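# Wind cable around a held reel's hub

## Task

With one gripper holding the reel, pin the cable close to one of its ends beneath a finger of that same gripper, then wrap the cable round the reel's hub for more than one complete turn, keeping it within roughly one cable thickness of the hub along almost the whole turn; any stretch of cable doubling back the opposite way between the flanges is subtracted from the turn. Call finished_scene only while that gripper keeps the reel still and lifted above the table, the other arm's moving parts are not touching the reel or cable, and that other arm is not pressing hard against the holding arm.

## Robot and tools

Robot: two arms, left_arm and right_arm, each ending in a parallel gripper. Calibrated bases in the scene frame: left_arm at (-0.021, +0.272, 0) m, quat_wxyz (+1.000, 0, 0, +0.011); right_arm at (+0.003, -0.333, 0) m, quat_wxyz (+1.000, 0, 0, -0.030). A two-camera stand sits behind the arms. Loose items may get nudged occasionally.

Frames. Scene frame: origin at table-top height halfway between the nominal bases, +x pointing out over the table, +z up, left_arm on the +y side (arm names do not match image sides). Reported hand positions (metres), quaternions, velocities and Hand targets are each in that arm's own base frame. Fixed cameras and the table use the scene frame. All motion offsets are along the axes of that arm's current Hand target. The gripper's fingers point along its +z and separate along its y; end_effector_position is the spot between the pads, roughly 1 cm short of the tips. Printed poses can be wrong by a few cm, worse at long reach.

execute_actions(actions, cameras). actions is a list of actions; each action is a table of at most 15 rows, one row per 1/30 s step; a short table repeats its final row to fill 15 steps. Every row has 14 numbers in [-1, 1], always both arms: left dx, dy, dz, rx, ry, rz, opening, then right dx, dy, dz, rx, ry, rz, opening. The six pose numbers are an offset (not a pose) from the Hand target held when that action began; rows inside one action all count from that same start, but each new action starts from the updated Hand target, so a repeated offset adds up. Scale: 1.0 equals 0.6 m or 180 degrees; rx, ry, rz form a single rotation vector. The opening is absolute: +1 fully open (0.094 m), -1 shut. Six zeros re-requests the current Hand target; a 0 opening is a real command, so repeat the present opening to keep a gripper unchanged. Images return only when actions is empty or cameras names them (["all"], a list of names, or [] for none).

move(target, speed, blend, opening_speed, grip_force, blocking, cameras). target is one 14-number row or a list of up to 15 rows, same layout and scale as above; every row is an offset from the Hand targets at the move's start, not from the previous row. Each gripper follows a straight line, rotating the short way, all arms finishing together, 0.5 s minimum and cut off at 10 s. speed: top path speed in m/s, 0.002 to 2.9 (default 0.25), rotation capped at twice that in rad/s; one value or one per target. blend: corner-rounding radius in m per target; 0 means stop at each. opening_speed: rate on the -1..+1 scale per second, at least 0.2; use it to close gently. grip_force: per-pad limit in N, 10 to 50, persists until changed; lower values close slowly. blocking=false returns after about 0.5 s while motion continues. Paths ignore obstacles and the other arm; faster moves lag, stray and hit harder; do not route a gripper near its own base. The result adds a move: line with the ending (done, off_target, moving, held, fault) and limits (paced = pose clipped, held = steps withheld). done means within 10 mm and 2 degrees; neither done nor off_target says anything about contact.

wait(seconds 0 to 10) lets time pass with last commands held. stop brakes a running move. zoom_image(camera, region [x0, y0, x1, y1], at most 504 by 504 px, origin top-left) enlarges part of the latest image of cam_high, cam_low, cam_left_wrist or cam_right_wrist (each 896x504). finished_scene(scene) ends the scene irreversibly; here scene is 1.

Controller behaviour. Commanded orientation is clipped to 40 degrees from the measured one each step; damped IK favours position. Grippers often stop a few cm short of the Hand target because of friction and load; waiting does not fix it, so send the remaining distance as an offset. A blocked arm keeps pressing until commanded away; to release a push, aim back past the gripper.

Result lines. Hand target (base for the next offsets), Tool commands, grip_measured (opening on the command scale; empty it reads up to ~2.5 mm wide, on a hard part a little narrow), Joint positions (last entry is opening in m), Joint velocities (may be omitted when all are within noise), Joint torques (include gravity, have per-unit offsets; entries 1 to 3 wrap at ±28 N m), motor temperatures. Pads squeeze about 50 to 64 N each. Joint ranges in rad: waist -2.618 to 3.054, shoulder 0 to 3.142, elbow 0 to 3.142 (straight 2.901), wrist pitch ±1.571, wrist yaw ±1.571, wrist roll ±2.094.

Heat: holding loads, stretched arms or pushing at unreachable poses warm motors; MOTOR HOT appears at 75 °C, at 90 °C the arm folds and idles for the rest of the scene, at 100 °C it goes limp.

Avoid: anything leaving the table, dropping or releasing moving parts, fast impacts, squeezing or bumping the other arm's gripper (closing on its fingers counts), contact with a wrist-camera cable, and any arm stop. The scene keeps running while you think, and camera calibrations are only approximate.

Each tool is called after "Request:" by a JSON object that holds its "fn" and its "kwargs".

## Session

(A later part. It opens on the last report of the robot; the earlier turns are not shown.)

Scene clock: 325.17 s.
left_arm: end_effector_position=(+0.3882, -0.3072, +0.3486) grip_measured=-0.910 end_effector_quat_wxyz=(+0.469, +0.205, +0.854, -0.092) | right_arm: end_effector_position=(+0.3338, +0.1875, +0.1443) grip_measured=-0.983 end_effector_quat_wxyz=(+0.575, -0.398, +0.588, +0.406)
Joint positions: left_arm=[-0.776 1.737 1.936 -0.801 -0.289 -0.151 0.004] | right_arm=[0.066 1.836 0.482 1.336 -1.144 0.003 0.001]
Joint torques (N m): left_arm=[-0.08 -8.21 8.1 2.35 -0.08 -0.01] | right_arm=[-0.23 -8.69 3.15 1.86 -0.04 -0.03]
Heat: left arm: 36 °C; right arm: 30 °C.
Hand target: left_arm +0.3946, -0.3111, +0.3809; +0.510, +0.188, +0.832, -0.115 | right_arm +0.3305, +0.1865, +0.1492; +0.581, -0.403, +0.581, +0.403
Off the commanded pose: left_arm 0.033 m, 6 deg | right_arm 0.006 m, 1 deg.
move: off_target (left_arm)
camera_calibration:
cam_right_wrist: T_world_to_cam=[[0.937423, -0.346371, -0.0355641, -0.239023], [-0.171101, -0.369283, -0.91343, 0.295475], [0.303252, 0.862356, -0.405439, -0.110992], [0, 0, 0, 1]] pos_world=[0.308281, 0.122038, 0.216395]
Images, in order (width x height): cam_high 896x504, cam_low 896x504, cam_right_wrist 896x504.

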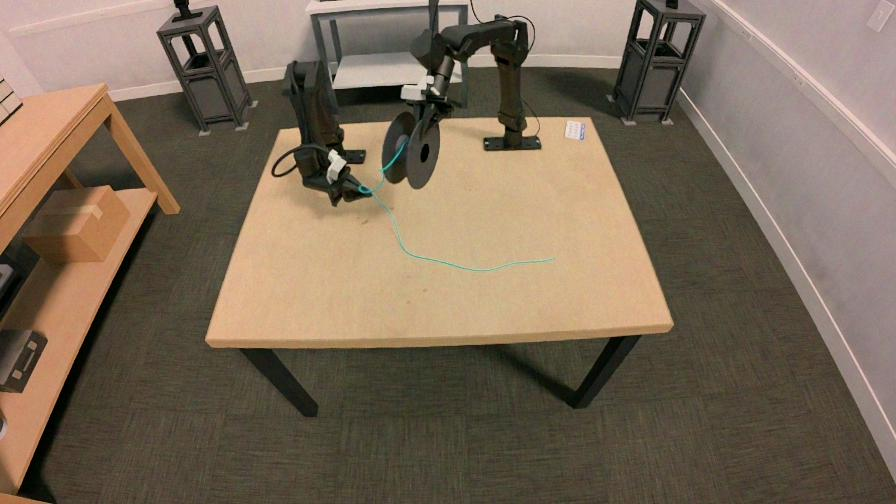

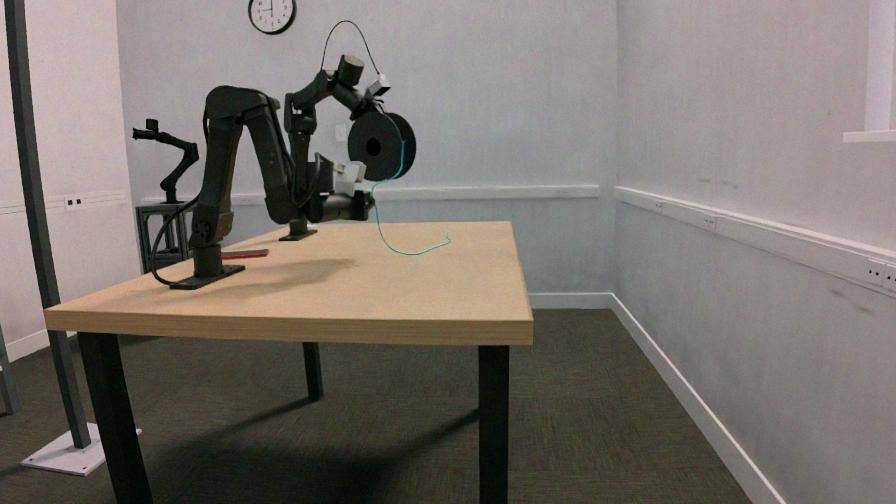

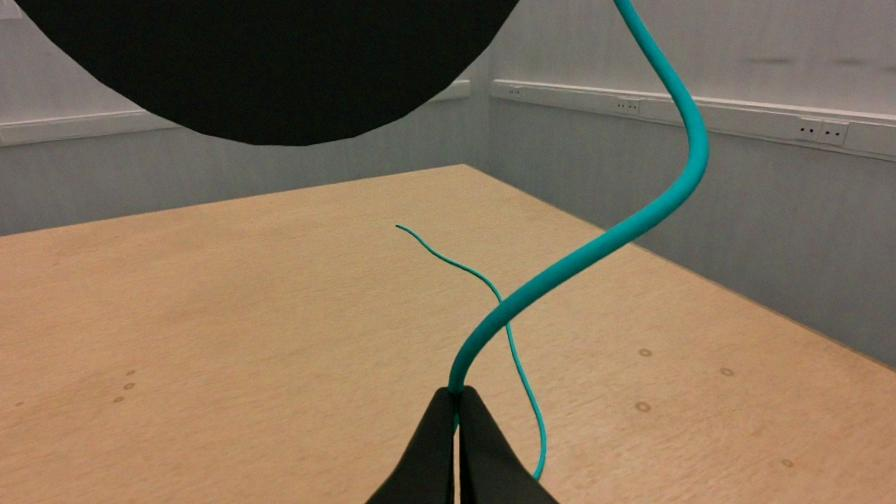

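Request:
{"fn": "move", "kwargs": {"target": [[0,0,0,0,0,0,-1,-0.05,-0.2,0.0,0,0,0,-1],[0,0,0,0,0,0,-1,-0.12,-0.22,0.2,0,0,0,-1],[0,0,0,0,0,0,-1,0.05,-0.22,0.2,0,0,0,-1]], "speed": 0.1, "blend": [0.03,0.03,0], "cameras": ["all"]}}

Request:
{"fn": "zoom_image", "kwargs": {"camera": "cam_low", "region": [320, 80, 500, 260]}}

Scene clock: 330.57 s.
left_arm: end_effector_position=(+0.3882, -0.3072, +0.3486) grip_measured=-0.910 end_effector_quat_wxyz=(+0.469, +0.205, +0.854, -0.092) | right_arm: end_effector_position=(+0.4964, +0.2513, +0.1324) grip_measured=-0.983 end_effector_quat_wxyz=(+0.584, -0.406, +0.575, +0.404)
Joint positions: left_arm=[-0.776 1.737 1.936 -0.801 -0.289 -0.151 0.004] | right_arm=[0.184 2.314 1.259 1.075 -1.036 0.008 0.001]
Joint torques (N m): left_arm=[0.08 -8.23 7.95 2.32 -0.09 -0.07] | right_arm=[0.42 -10.69 4.68 1.96 0.15 -0.08]
Heat: left arm: 37 °C; right arm: 30 °C.
Hand target: left_arm +0.3946, -0.3111, +0.3809; +0.510, +0.188, +0.832, -0.115 | right_arm +0.4961, +0.2527, +0.1191; +0.581, -0.403, +0.581, +0.403
Off the commanded pose: left_arm 0.033 m, 6 deg | right_arm 0.013 m, 1 deg.
move: off_target (left_arm, right_arm)
camera_calibration:
cam_left_wrist: T_world_to_cam=[[-0.409, -0.912196, -0.0248602, -0.112534], [-0.7746, 0.36145, -0.518988, 0.628048], [0.482404, -0.193009, -0.85442, 0.140857], [0, 0, 0, 1]] pos_world=[0.372509, -0.302475, 0.443503]
cam_right_wrist: T_world_to_cam=[[0.9415, -0.336939, -0.00701204, -0.377951], [-0.137437, -0.364873, -0.920858, 0.319137], [0.307715, 0.867951, -0.389836, -0.225833], [0, 0, 0, 1]] pos_world=[0.469195, 0.18511, 0.203192]

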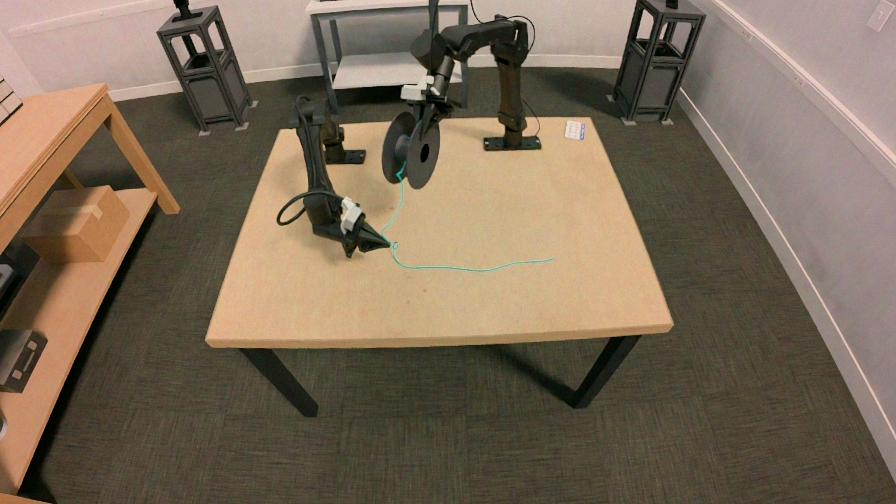

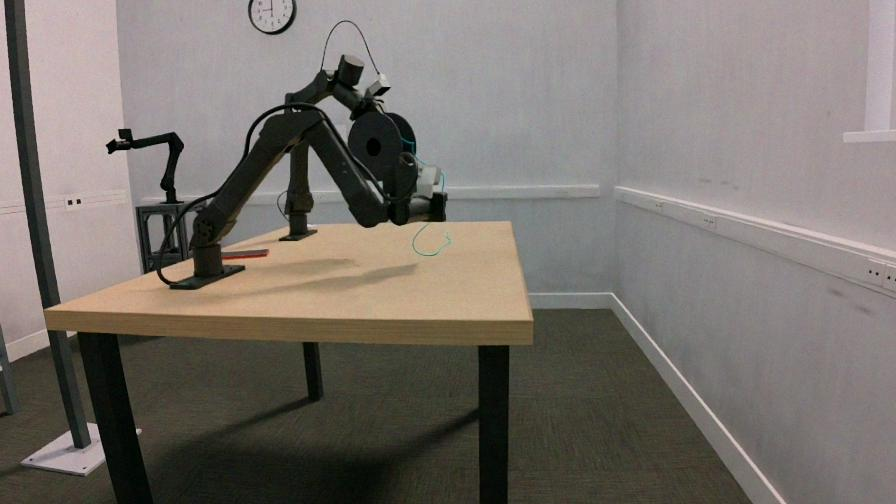

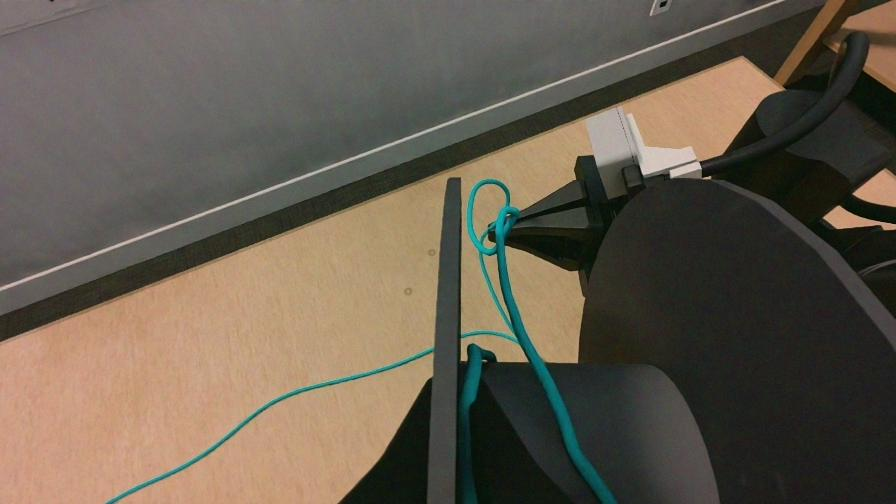

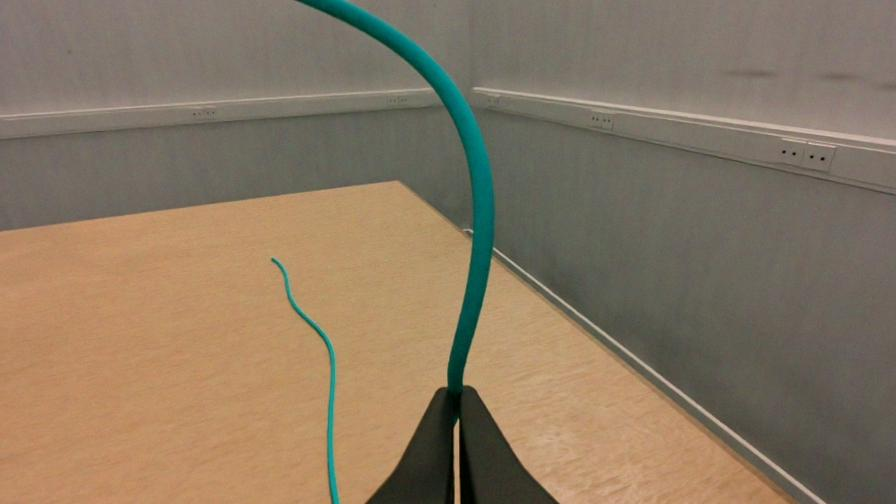

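Scaled by 2.800 from the camera's 896x504 image, which has a finer 1280x720 frame.

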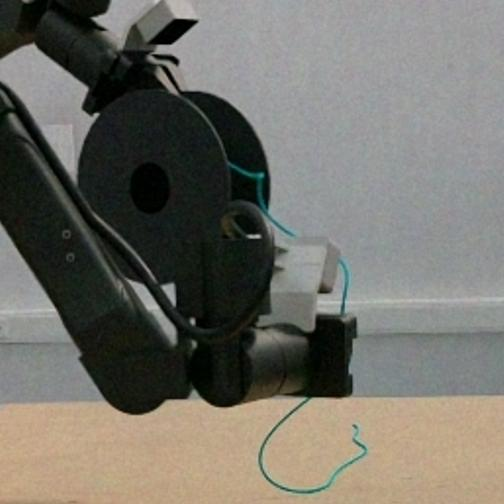

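Request:
{"fn": "move", "kwargs": {"target": [[0,0,0,0,0,0,-1,0,0,0,0,0,0,-0.8],[0,0,0,0,0,0,-1,0.04,0,0.035,0,0,0,-0.8],[0,0,0,0,0,0,-1,0.04,0,0.035,0,0,0,-1]], "speed": 0.06, "opening_speed": 0.6, "cameras": ["cam_right_wrist","cam_left_wrist"]}}

Request:
{"fn": "zoom_image", "kwargs": {"camera": "cam_right_wrist", "region": [340, 300, 560, 504]}}

Scene clock: 333.87 s.
left_arm: end_effector_position=(+0.3882, -0.3072, +0.3486) grip_measured=-0.910 end_effector_quat_wxyz=(+0.469, +0.205, +0.854, -0.092) | right_arm: end_effector_position=(+0.4989, +0.2712, +0.1020) grip_measured=-0.991 end_effector_quat_wxyz=(+0.577, -0.403, +0.582, +0.408)
Joint positions: left_arm=[-0.776 1.737 1.936 -0.801 -0.289 -0.151 0.004] | right_arm=[0.227 2.407 1.296 1.107 -0.995 0.008 0]
Joint torques (N m): left_arm=[0.18 -8.27 8.01 2.35 -0.1 -0.03] | right_arm=[0.14 -10.77 6.65 2.04 0.12 -0.08]
Heat: left arm: 37 °C; right arm: 30 °C.
Hand target: left_arm +0.3946, -0.3111, +0.3809; +0.510, +0.188, +0.832, -0.115 | right_arm +0.5036, +0.2722, +0.0951; +0.581, -0.403, +0.581, +0.403
Off the commanded pose: left_arm 0.033 m, 6 deg | right_arm 0.008 m, 1 deg.
move: off_target (left_arm)
camera_calibration:
cam_left_wrist: T_world_to_cam=[[-0.409, -0.912196, -0.0248602, -0.112534], [-0.7746, 0.36145, -0.518988, 0.628048], [0.482404, -0.193009, -0.85442, 0.140857], [0, 0, 0, 1]] pos_world=[0.372509, -0.302475, 0.443503]
cam_right_wrist: T_world_to_cam=[[0.941634, -0.335576, -0.0267292, -0.372239], [-0.157535, -0.369091, -0.915945, 0.309513], [0.297503, 0.866696, -0.400413, -0.249205], [0, 0, 0, 1]] pos_world=[0.473411, 0.205308, 0.173762]
Images, in order (width x height): cam_left_wrist 896x504, cam_right_wrist 896x504.

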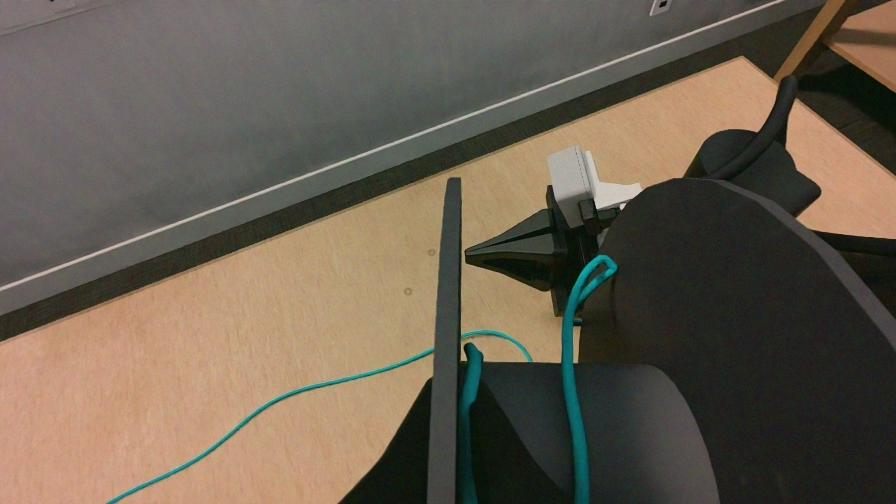

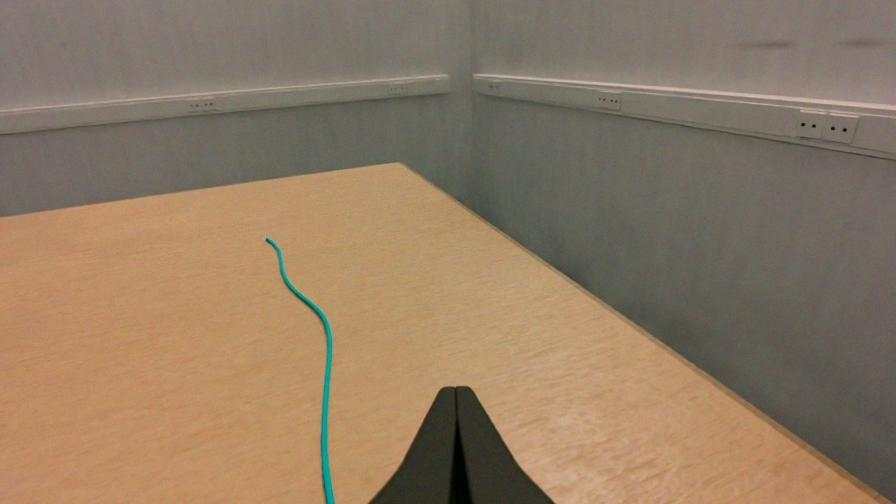

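Scaled by 2.291 from the camera's 896x504 image, which has a finer 1280x720 frame.

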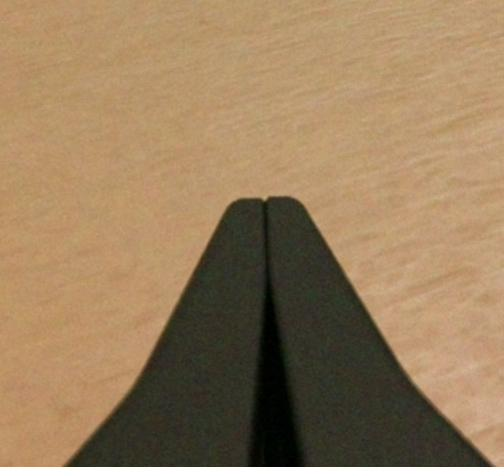

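Request:
{"fn": "wait", "kwargs": {"seconds": 0.1, "cameras": ["cam_high","cam_low"]}}

Request:
{"fn": "zoom_image", "kwargs": {"camera": "cam_high", "region": [320, 130, 480, 290]}}

Request:
{"fn": "zoom_image", "kwargs": {"camera": "cam_low", "region": [320, 80, 500, 260]}}

Scene clock: 334.33 s.
left_arm: end_effector_position=(+0.3882, -0.3072, +0.3486) grip_measured=-0.910 end_effector_quat_wxyz=(+0.469, +0.205, +0.854, -0.092) | right_arm: end_effector_position=(+0.4989, +0.2712, +0.1020) grip_measured=-0.991 end_effector_quat_wxyz=(+0.577, -0.403, +0.582, +0.408)
Joint positions: left_arm=[-0.776 1.737 1.936 -0.801 -0.289 -0.151 0.004] | right_arm=[0.227 2.407 1.296 1.107 -0.995 0.008 0]
Joint torques (N m): left_arm=[0.05 -8.17 8.09 2.35 -0.08 -0.03] | right_arm=[0.14 -10.77 6.64 2.02 0.12 -0.08]
Heat: left arm: 37 °C; right arm: 30 °C.
Hand target: left_arm +0.3946, -0.3111, +0.3809; +0.510, +0.188, +0.832, -0.115 | right_arm +0.5036, +0.2722, +0.0951; +0.581, -0.403, +0.581, +0.403
Tool commands: left_gripper/opening=-1.0 right_gripper/opening=-1.0
Off the commanded pose: left_arm 0.033 m, 6 deg | right_arm 0.008 m, 1 deg.
wait: 0.10 s; at rest from the start
Images, in order (width x height): cam_high 896x504, cam_low 896x504.

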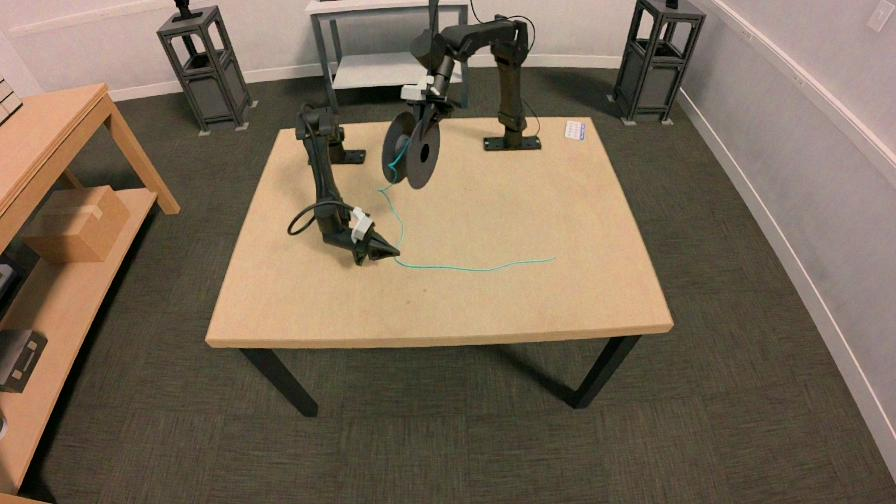

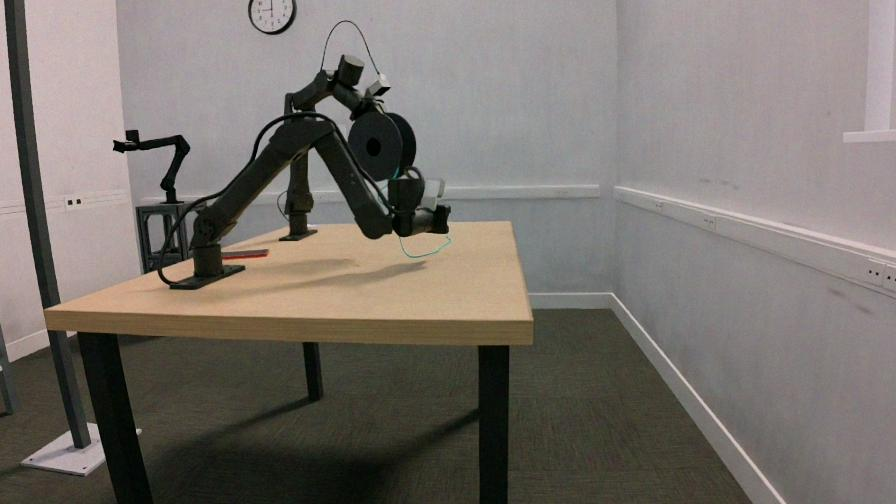

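Scaled by 3.150 from the camera's 896x504 image, which has a finer 1280x720 frame.

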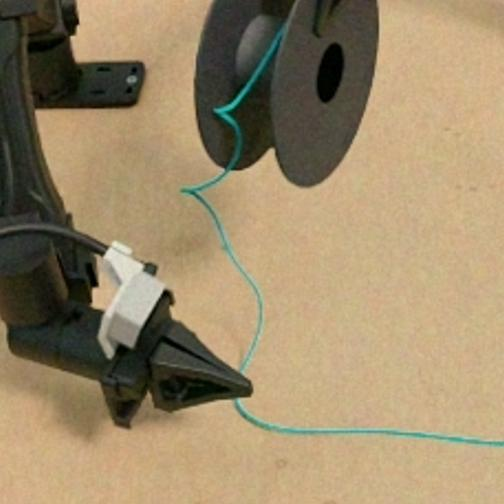

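Scaled by 2.800 from the camera's 896x504 image, which has a finer 1280x720 frame.

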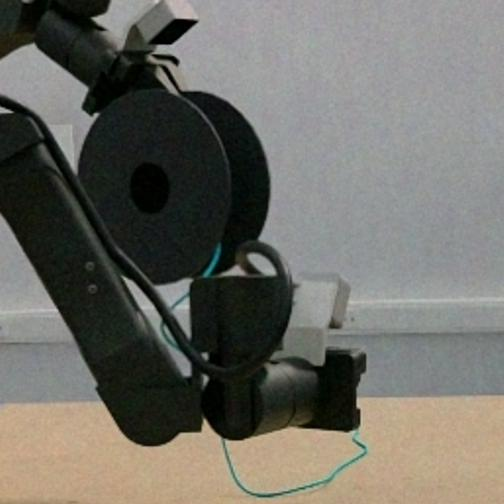

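Request:
{"fn": "move", "kwargs": {"target": [[0,0,0,0,0,0,-1,0,0,-0.317,0,0,0,-0.6],[0,0,0,0,0,0,-1,0.02,0.143,-0.317,0,0,0,0]], "speed": 0.15, "cameras": ["cam_high","cam_low","cam_right_wrist"]}}

Request:
{"fn": "zoom_image", "kwargs": {"camera": "cam_high", "region": [320, 130, 480, 290]}}

Request:
{"fn": "zoom_image", "kwargs": {"camera": "cam_low", "region": [320, 100, 480, 260]}}

Scene clock: 340.53 s.
left_arm: end_effector_position=(+0.3882, -0.3072, +0.3486) grip_measured=-0.910 end_effector_quat_wxyz=(+0.469, +0.205, +0.854, -0.092) | right_arm: end_effector_position=(+0.3548, +0.1238, +0.0676) grip_measured=-0.001 end_effector_quat_wxyz=(+0.544, -0.376, +0.612, +0.433)
Joint positions: left_arm=[-0.776 1.737 1.936 -0.801 -0.289 -0.151 0.004] | right_arm=[-0.158 2.198 0.597 1.428 -1.377 -0.05 0.047]
Joint torques (N m): left_arm=[0.18 -8.35 8.03 2.32 -0.09 -0.03] | right_arm=[0.28 -10.89 2.02 2.61 0.01 -0.19]
Heat: left arm: 37 °C; right arm: 30 °C.
Hand target: left_arm +0.3946, -0.3111, +0.3809; +0.510, +0.188, +0.832, -0.115 | right_arm +0.3565, +0.1242, +0.0832; +0.581, -0.403, +0.581, +0.403
Off the commanded pose: left_arm 0.033 m, 6 deg | right_arm 0.016 m, 7 deg.
move: off_target (left_arm, right_arm); target 2's new opening was sent with right_arm's hand 0.016 m and 7 deg from that target
camera_calibration:
cam_right_wrist: T_world_to_cam=[[0.932229, -0.335493, -0.135625, -0.276298], [-0.260366, -0.361562, -0.895256, 0.235074], [0.251315, 0.869895, -0.42441, -0.0748441], [0, 0, 0, 1]] pos_world=[0.337587, 0.0574042, 0.141214]
Images, in order (width x height): cam_high 896x504, cam_low 896x504, cam_right_wrist 896x504.

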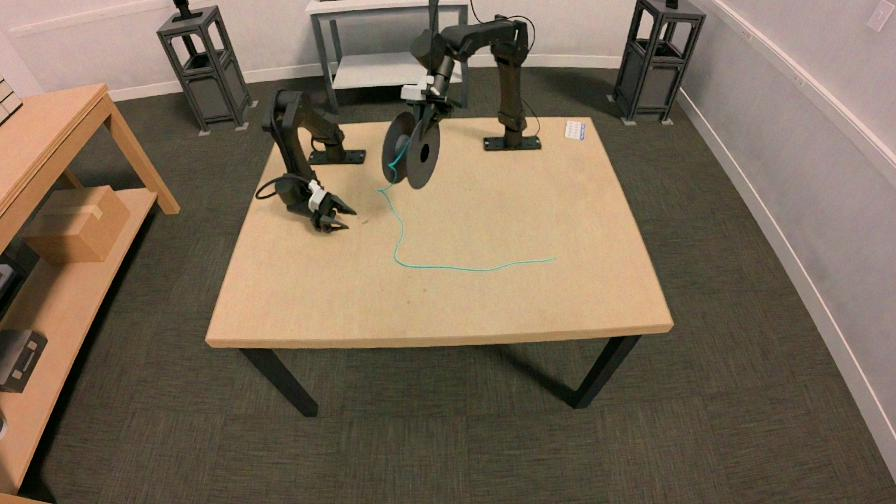

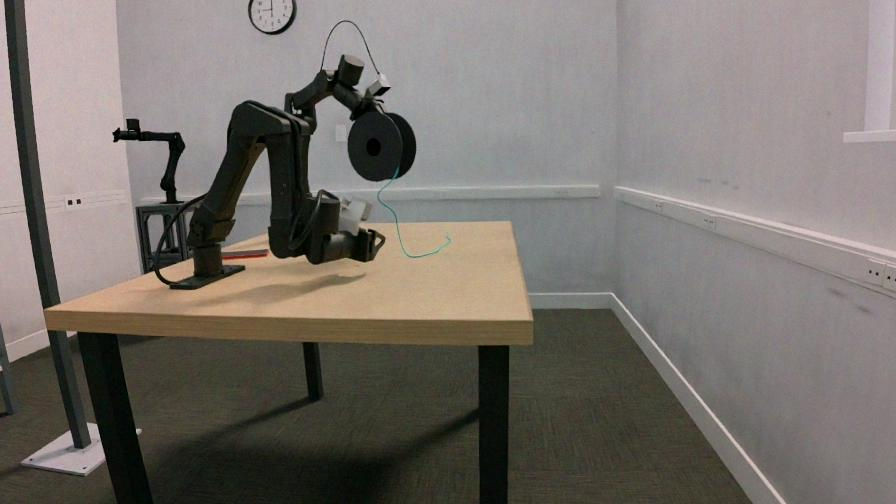

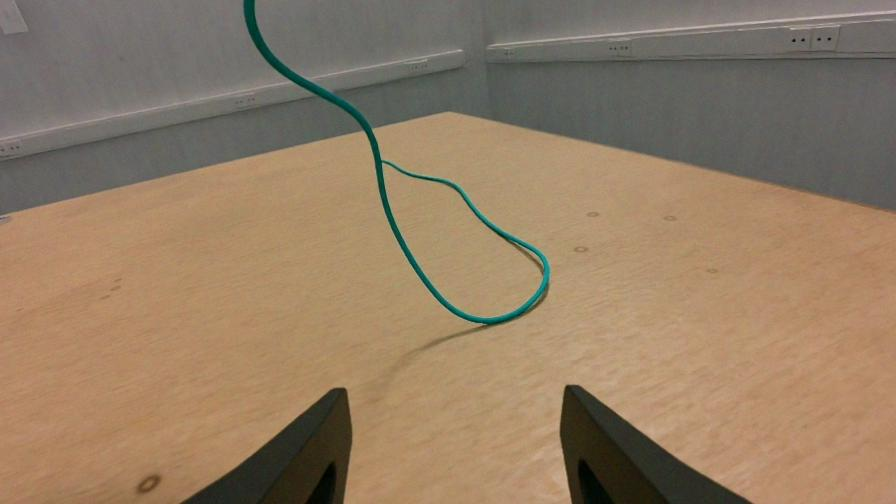

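Scaled by 3.150 from the camera's 896x504 image, which has a finer 1280x720 frame.

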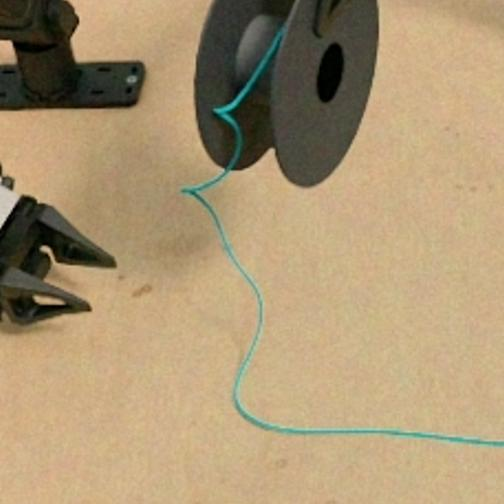

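Scaled by 3.150 from the camera's 896x504 image, which has a finer 1280x720 frame.

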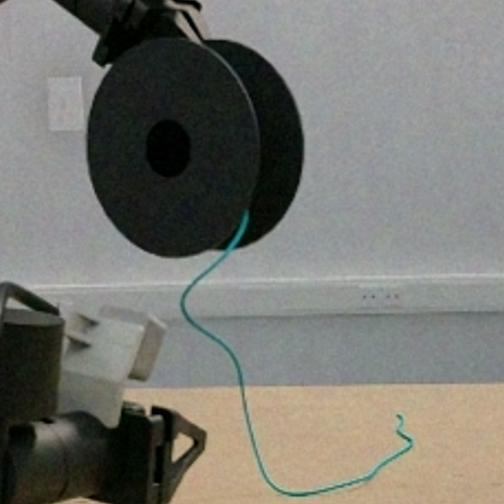

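Request:
{"fn": "move", "kwargs": {"target": [0,0,0,0,0,0,-1,-0.02,0.0145,0.227,0,0,0,0], "speed": 0.12, "cameras": ["cam_right_wrist","cam_low","cam_high"]}}

Request:
{"fn": "zoom_image", "kwargs": {"camera": "cam_high", "region": [320, 130, 480, 290]}}

Request:
{"fn": "zoom_image", "kwargs": {"camera": "cam_low", "region": [320, 100, 480, 260]}}

Scene clock: 343.67 s.
left_arm: end_effector_position=(+0.3882, -0.3072, +0.3486) grip_measured=-0.910 end_effector_quat_wxyz=(+0.469, +0.205, +0.854, -0.092) | right_arm: end_effector_position=(+0.3913, +0.2550, +0.1005) grip_measured=-0.001 end_effector_quat_wxyz=(+0.580, -0.408, +0.578, +0.405)
Joint positions: left_arm=[-0.776 1.737 1.936 -0.801 -0.289 -0.151 0.004] | right_arm=[0.25 2.192 0.775 1.418 -0.974 -0.004 0.047]
Joint torques (N m): left_arm=[0.09 -8.16 8.28 2.35 -0.14 -0.05] | right_arm=[-0.02 -8.01 4.85 2 0.14 0.06]
Heat: left arm: 37 °C; right arm: 30 °C.
Hand target: left_arm +0.3946, -0.3111, +0.3809; +0.510, +0.188, +0.832, -0.115 | right_arm +0.3961, +0.2548, +0.0951; +0.581, -0.403, +0.581, +0.403
Off the commanded pose: left_arm 0.033 m, 6 deg | right_arm 0.007 m, 1 deg.
move: off_target (left_arm)
camera_calibration:
cam_right_wrist: T_world_to_cam=[[0.942932, -0.332803, -0.0110731, -0.279215], [-0.142095, -0.37208, -0.91726, 0.280049], [0.301146, 0.866486, -0.398136, -0.205341], [0, 0, 0, 1]] pos_world=[0.364912, 0.189202, 0.172032]
Images, in order (width x height): cam_high 896x504, cam_low 896x504, cam_right_wrist 896x504.

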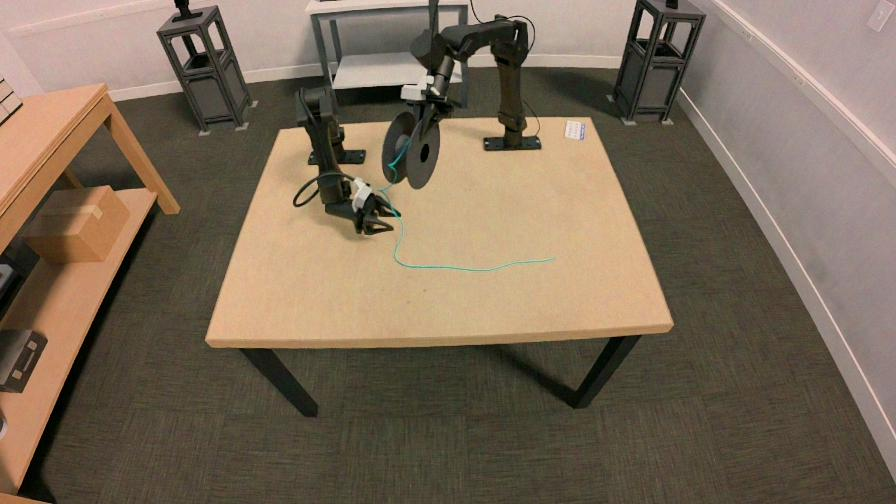

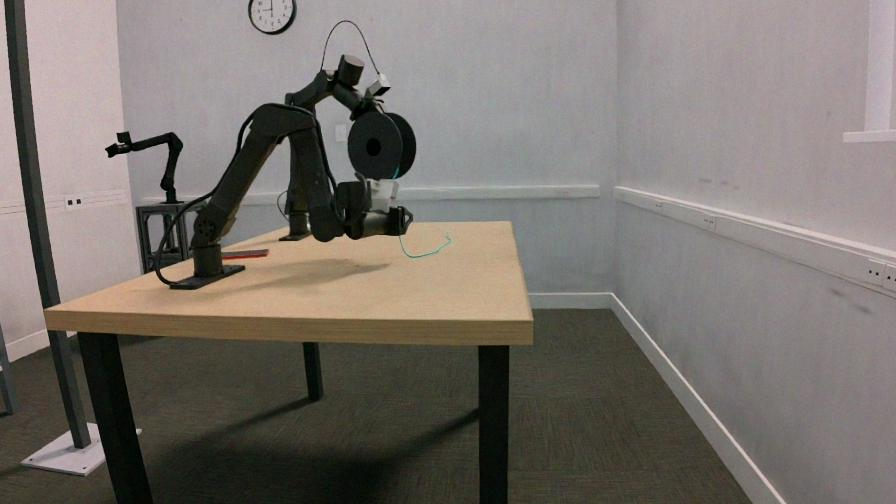

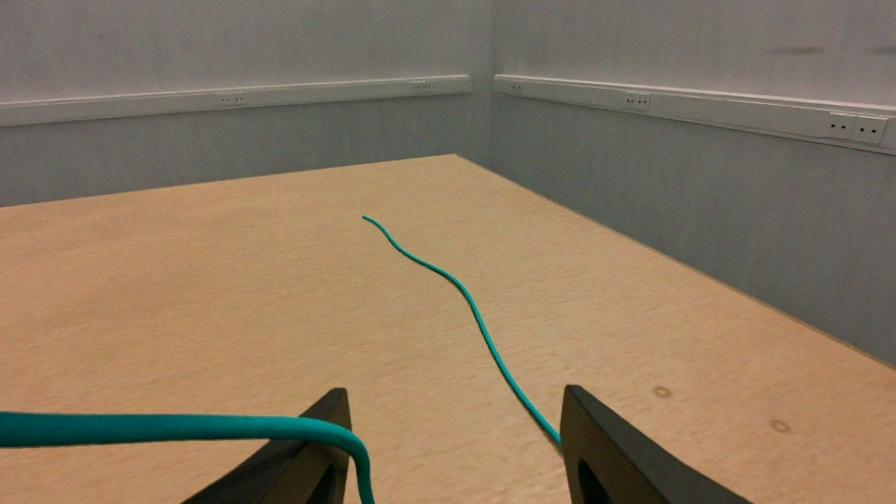

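Scaled by 3.150 from the camera's 896x504 image, which has a finer 1280x720 frame.

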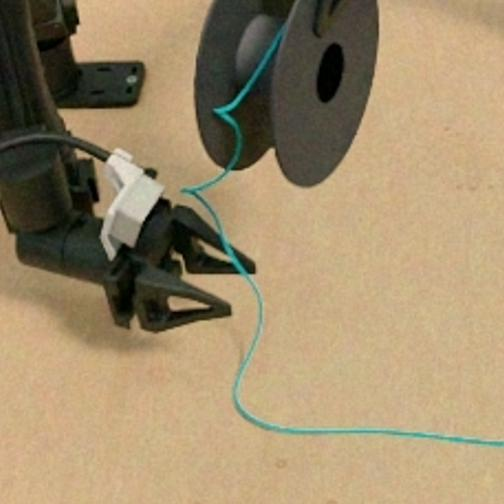

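Scaled by 3.150 from the camera's 896x504 image, which has a finer 1280x720 frame.

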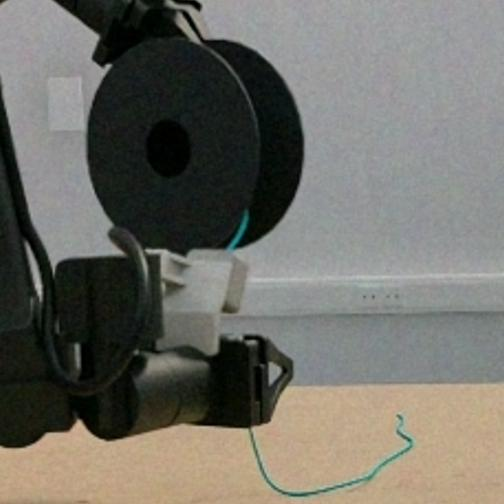

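Request:
{"fn": "move", "kwargs": {"target": [[0,0,0,0,0,0,-1,0,0.01,-0.035,0,0,0,0],[0,0,0,0,0,0,-1,0,0.01,-0.035,0,0,0,-1]], "speed": 0.08, "opening_speed": 0.7, "cameras": ["cam_right_wrist"]}}

Request:
{"fn": "zoom_image", "kwargs": {"camera": "cam_right_wrist", "region": [340, 300, 560, 504]}}

Scene clock: 346.87 s.
left_arm: end_effector_position=(+0.3882, -0.3072, +0.3486) grip_measured=-0.910 end_effector_quat_wxyz=(+0.469, +0.205, +0.854, -0.092) | right_arm: end_effector_position=(+0.3851, +0.2385, +0.0880) grip_measured=-0.991 end_effector_quat_wxyz=(+0.567, -0.397, +0.596, +0.407)
Joint positions: left_arm=[-0.776 1.737 1.936 -0.801 -0.289 -0.151 0.004] | right_arm=[0.211 2.192 0.725 1.421 -1 -0.004 0]
Joint torques (N m): left_arm=[0.02 -8.24 8.01 2.35 -0.12 -0.05] | right_arm=[-0.18 -9.98 2.8 2.46 -0.05 0.02]
Heat: left arm: 38 °C; right arm: 31 °C.
Hand target: left_arm +0.3946, -0.3111, +0.3809; +0.510, +0.188, +0.832, -0.115 | right_arm +0.3831, +0.2373, +0.0951; +0.581, -0.403, +0.581, +0.403
Off the commanded pose: left_arm 0.033 m, 6 deg | right_arm 0.008 m, 2 deg.
move: off_target (left_arm)
camera_calibration:
cam_right_wrist: T_world_to_cam=[[0.936687, -0.346383, -0.0513484, -0.269829], [-0.189846, -0.379125, -0.905661, 0.280546], [0.294238, 0.85807, -0.420881, -0.187568], [0, 0, 0, 1]] pos_world=[0.361196, 0.173844, 0.161281]
Images, in order (width x height): cam_right_wrist 896x504.

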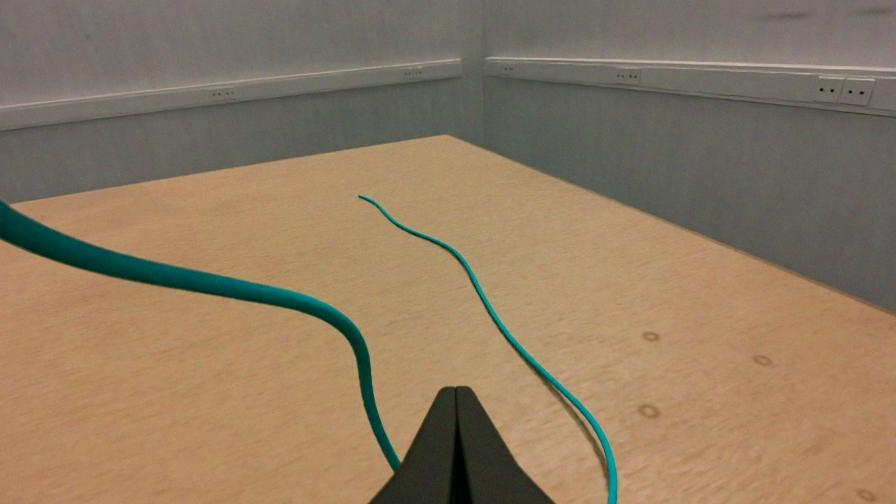

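Scaled by 2.291 from the camera's 896x504 image, which has a finer 1280x720 frame.

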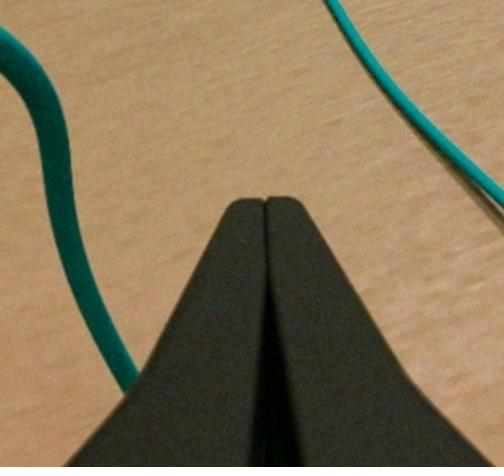

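Request:
{"fn": "move", "kwargs": {"target": [[0,0,0,0,0,0,-1,0,0,-0.1,0,0,0,-1],[0,0,0,0,0,0,-1,-0.01,0.042,-0.1,0,0,0,0]], "speed": 0.1, "cameras": ["cam_right_wrist"]}}

Scene clock: 350.23 s.
left_arm: end_effector_position=(+0.3882, -0.3072, +0.3486) grip_measured=-0.910 end_effector_quat_wxyz=(+0.469, +0.205, +0.854, -0.092) | right_arm: end_effector_position=(+0.3367, +0.1900, +0.0792) grip_measured=-0.001 end_effector_quat_wxyz=(+0.532, -0.379, +0.623, +0.430)
Joint positions: left_arm=[-0.776 1.737 1.936 -0.801 -0.289 -0.151 0.004] | right_arm=[0.071 2.091 0.504 1.431 -1.151 -0.01 0.047]
Joint torques (N m): left_arm=[0.14 -8.23 8.03 2.32 -0.13 -0.01] | right_arm=[0.2 -10.02 2.1 3.11 0.02 -0.18]
Heat: left arm: 38 °C; right arm: 31 °C.
Hand target: left_arm +0.3946, -0.3111, +0.3809; +0.510, +0.188, +0.832, -0.115 | right_arm +0.3384, +0.1900, +0.1012; +0.581, -0.403, +0.581, +0.403
Off the commanded pose: left_arm 0.033 m, 6 deg | right_arm 0.022 m, 8 deg.
move: off_target (left_arm, right_arm); target 2's new opening was sent with right_arm's hand 0.022 m and 8 deg from that target
camera_calibration:
cam_right_wrist: T_world_to_cam=[[0.92994, -0.336214, -0.148899, -0.23363], [-0.279694, -0.383884, -0.880002, 0.274155], [0.238709, 0.859996, -0.451027, -0.11468], [0, 0, 0, 1]] pos_world=[0.321317, 0.125319, 0.154746]
Images, in order (width x height): cam_right_wrist 896x504.

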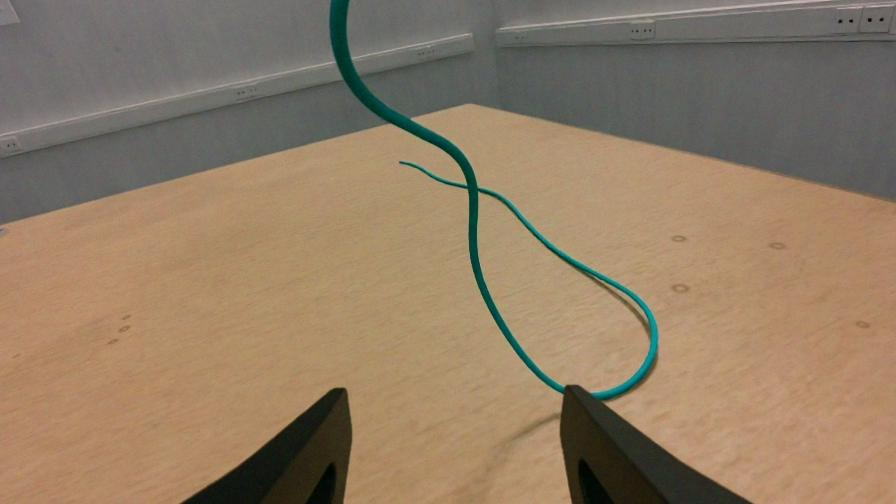

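Request:
{"fn": "move", "kwargs": {"target": [0,0,0,0,0,0,-1,0,-0.008,0.09,0,0,0,0], "speed": 0.1, "cameras": ["cam_right_wrist"]}}

Scene clock: 352.23 s.
left_arm: end_effector_position=(+0.3882, -0.3072, +0.3486) grip_measured=-0.910 end_effector_quat_wxyz=(+0.469, +0.205, +0.854, -0.092) | right_arm: end_effector_position=(+0.3575, +0.2378, +0.0960) grip_measured=-0.001 end_effector_quat_wxyz=(+0.560, -0.399, +0.598, +0.411)
Joint positions: left_arm=[-0.776 1.737 1.936 -0.801 -0.289 -0.151 0.004] | right_arm=[0.224 2.104 0.613 1.429 -0.997 -0.008 0.047]
Joint torques (N m): left_arm=[0.03 -8.24 7.98 2.33 -0.16 -0.04] | right_arm=[0.21 -7.06 4.36 2.67 0.11 0.04]
Motor temperatures (°C): left_arm=[20 29 27 38 20 19 21] | right_arm=[22 29 27 32 22 19 22]
Heat: left arm: 38 °C; right arm: 32 °C.
Hand target: left_arm +0.3946, -0.3111, +0.3809; +0.510, +0.188, +0.832, -0.115 | right_arm +0.3619, +0.2388, +0.1011; +0.581, -0.403, +0.581, +0.403
Off the commanded pose: left_arm 0.033 m, 6 deg | right_arm 0.007 m, 3 deg.
move: off_target (left_arm, right_arm)
camera_calibration:
cam_right_wrist: T_world_to_cam=[[0.939745, -0.336527, -0.0602353, -0.246415], [-0.195926, -0.385747, -0.901561, 0.285679], [0.280164, 0.859039, -0.428438, -0.169895], [0, 0, 0, 1]] pos_world=[0.335138, 0.173221, 0.169925]
Images, in order (width x height): cam_right_wrist 896x504.

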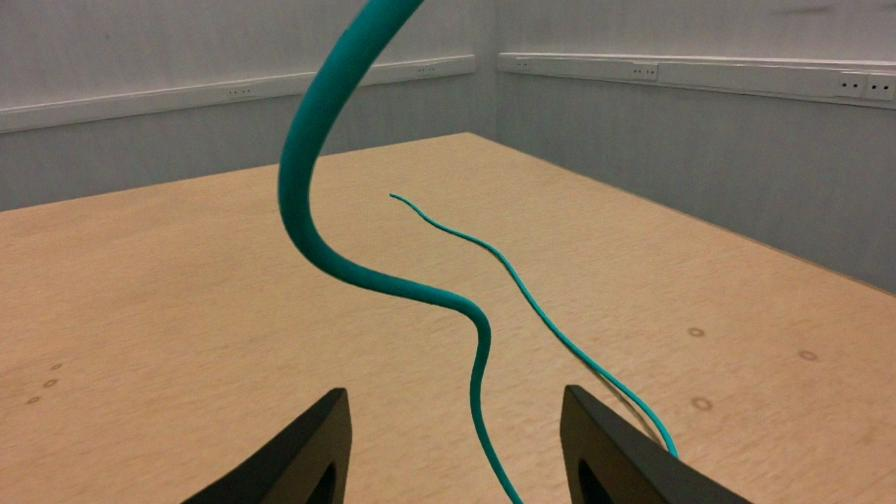

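Request:
{"fn": "move", "kwargs": {"target": [[0,0,0,0,0,0,-1,0,-0.008,0.055,0,0,0,0],[0,0,0,0,0,0,-1,0,-0.008,0.055,0,0,0,-1]], "speed": 0.08, "opening_speed": 0.7, "cameras": ["cam_right_wrist","cam_high","cam_low"]}}

Request:
{"fn": "zoom_image", "kwargs": {"camera": "cam_right_wrist", "region": [340, 300, 560, 504]}}

Scene clock: 355.50 s.
left_arm: end_effector_position=(+0.3882, -0.3072, +0.3486) grip_measured=-0.910 end_effector_quat_wxyz=(+0.469, +0.205, +0.854, -0.092) | right_arm: end_effector_position=(+0.3738, +0.2670, +0.1044) grip_measured=-0.963 end_effector_quat_wxyz=(+0.577, -0.405, +0.582, +0.405)
Joint positions: left_arm=[-0.776 1.737 1.936 -0.801 -0.289 -0.151 0.004] | right_arm=[0.3 2.144 0.712 1.423 -0.921 -0.004 0.002]
Joint torques (N m): left_arm=[0.08 -8.28 7.98 2.34 -0.13 -0.04] | right_arm=[0.23 -7.51 4.83 2.16 0.11 0.06]
Heat: left arm: 38 °C; right arm: 32 °C.
Hand target: left_arm +0.3946, -0.3111, +0.3809; +0.510, +0.188, +0.832, -0.115 | right_arm +0.3779, +0.2681, +0.1011; +0.581, -0.403, +0.581, +0.403
Off the commanded pose: left_arm 0.033 m, 6 deg | right_arm 0.005 m, 1 deg.
move: off_target (left_arm)
camera_calibration:
cam_right_wrist: T_world_to_cam=[[0.941651, -0.336016, -0.0196711, -0.256393], [-0.152712, -0.374417, -0.914599, 0.289922], [0.299955, 0.864237, -0.403884, -0.207365], [0, 0, 0, 1]] pos_world=[0.347907, 0.201612, 0.176367]
Images, in order (width x height): cam_high 896x504, cam_low 896x504, cam_right_wrist 896x504.

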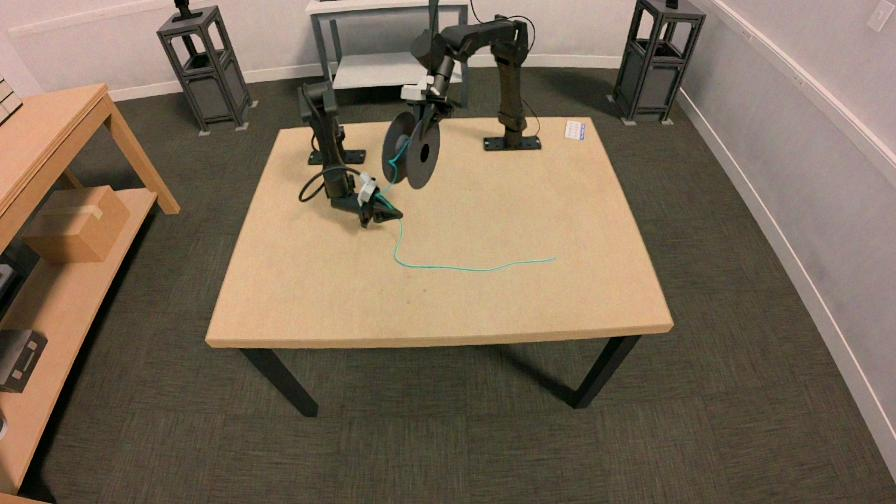

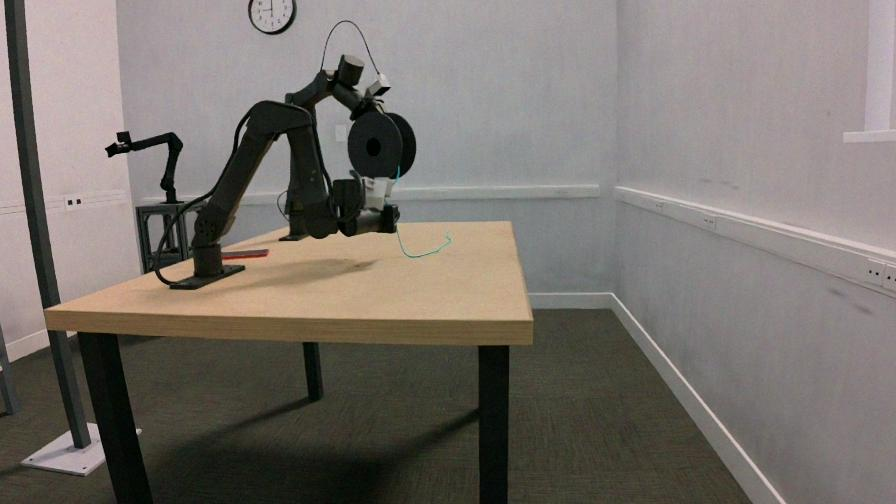

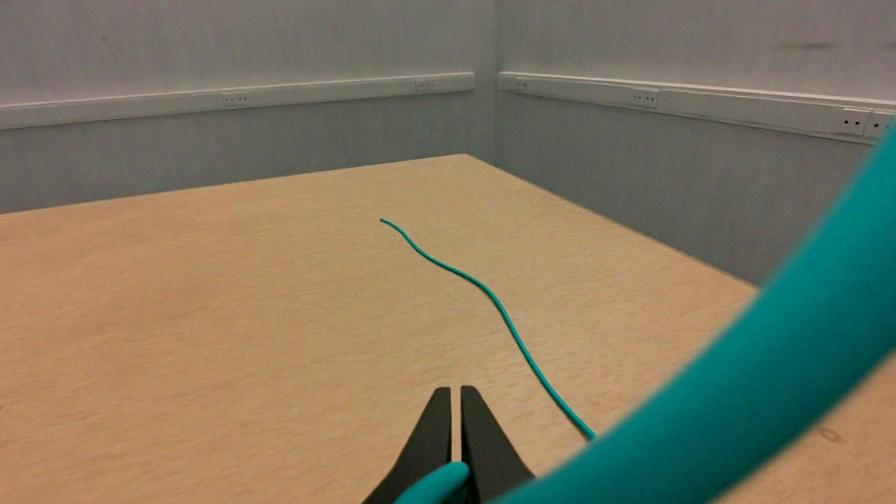

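Scaled by 2.291 from the camera's 896x504 image, which has a finer 1280x720 frame.

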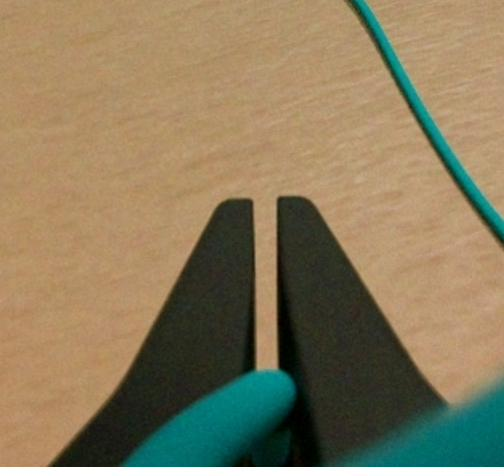

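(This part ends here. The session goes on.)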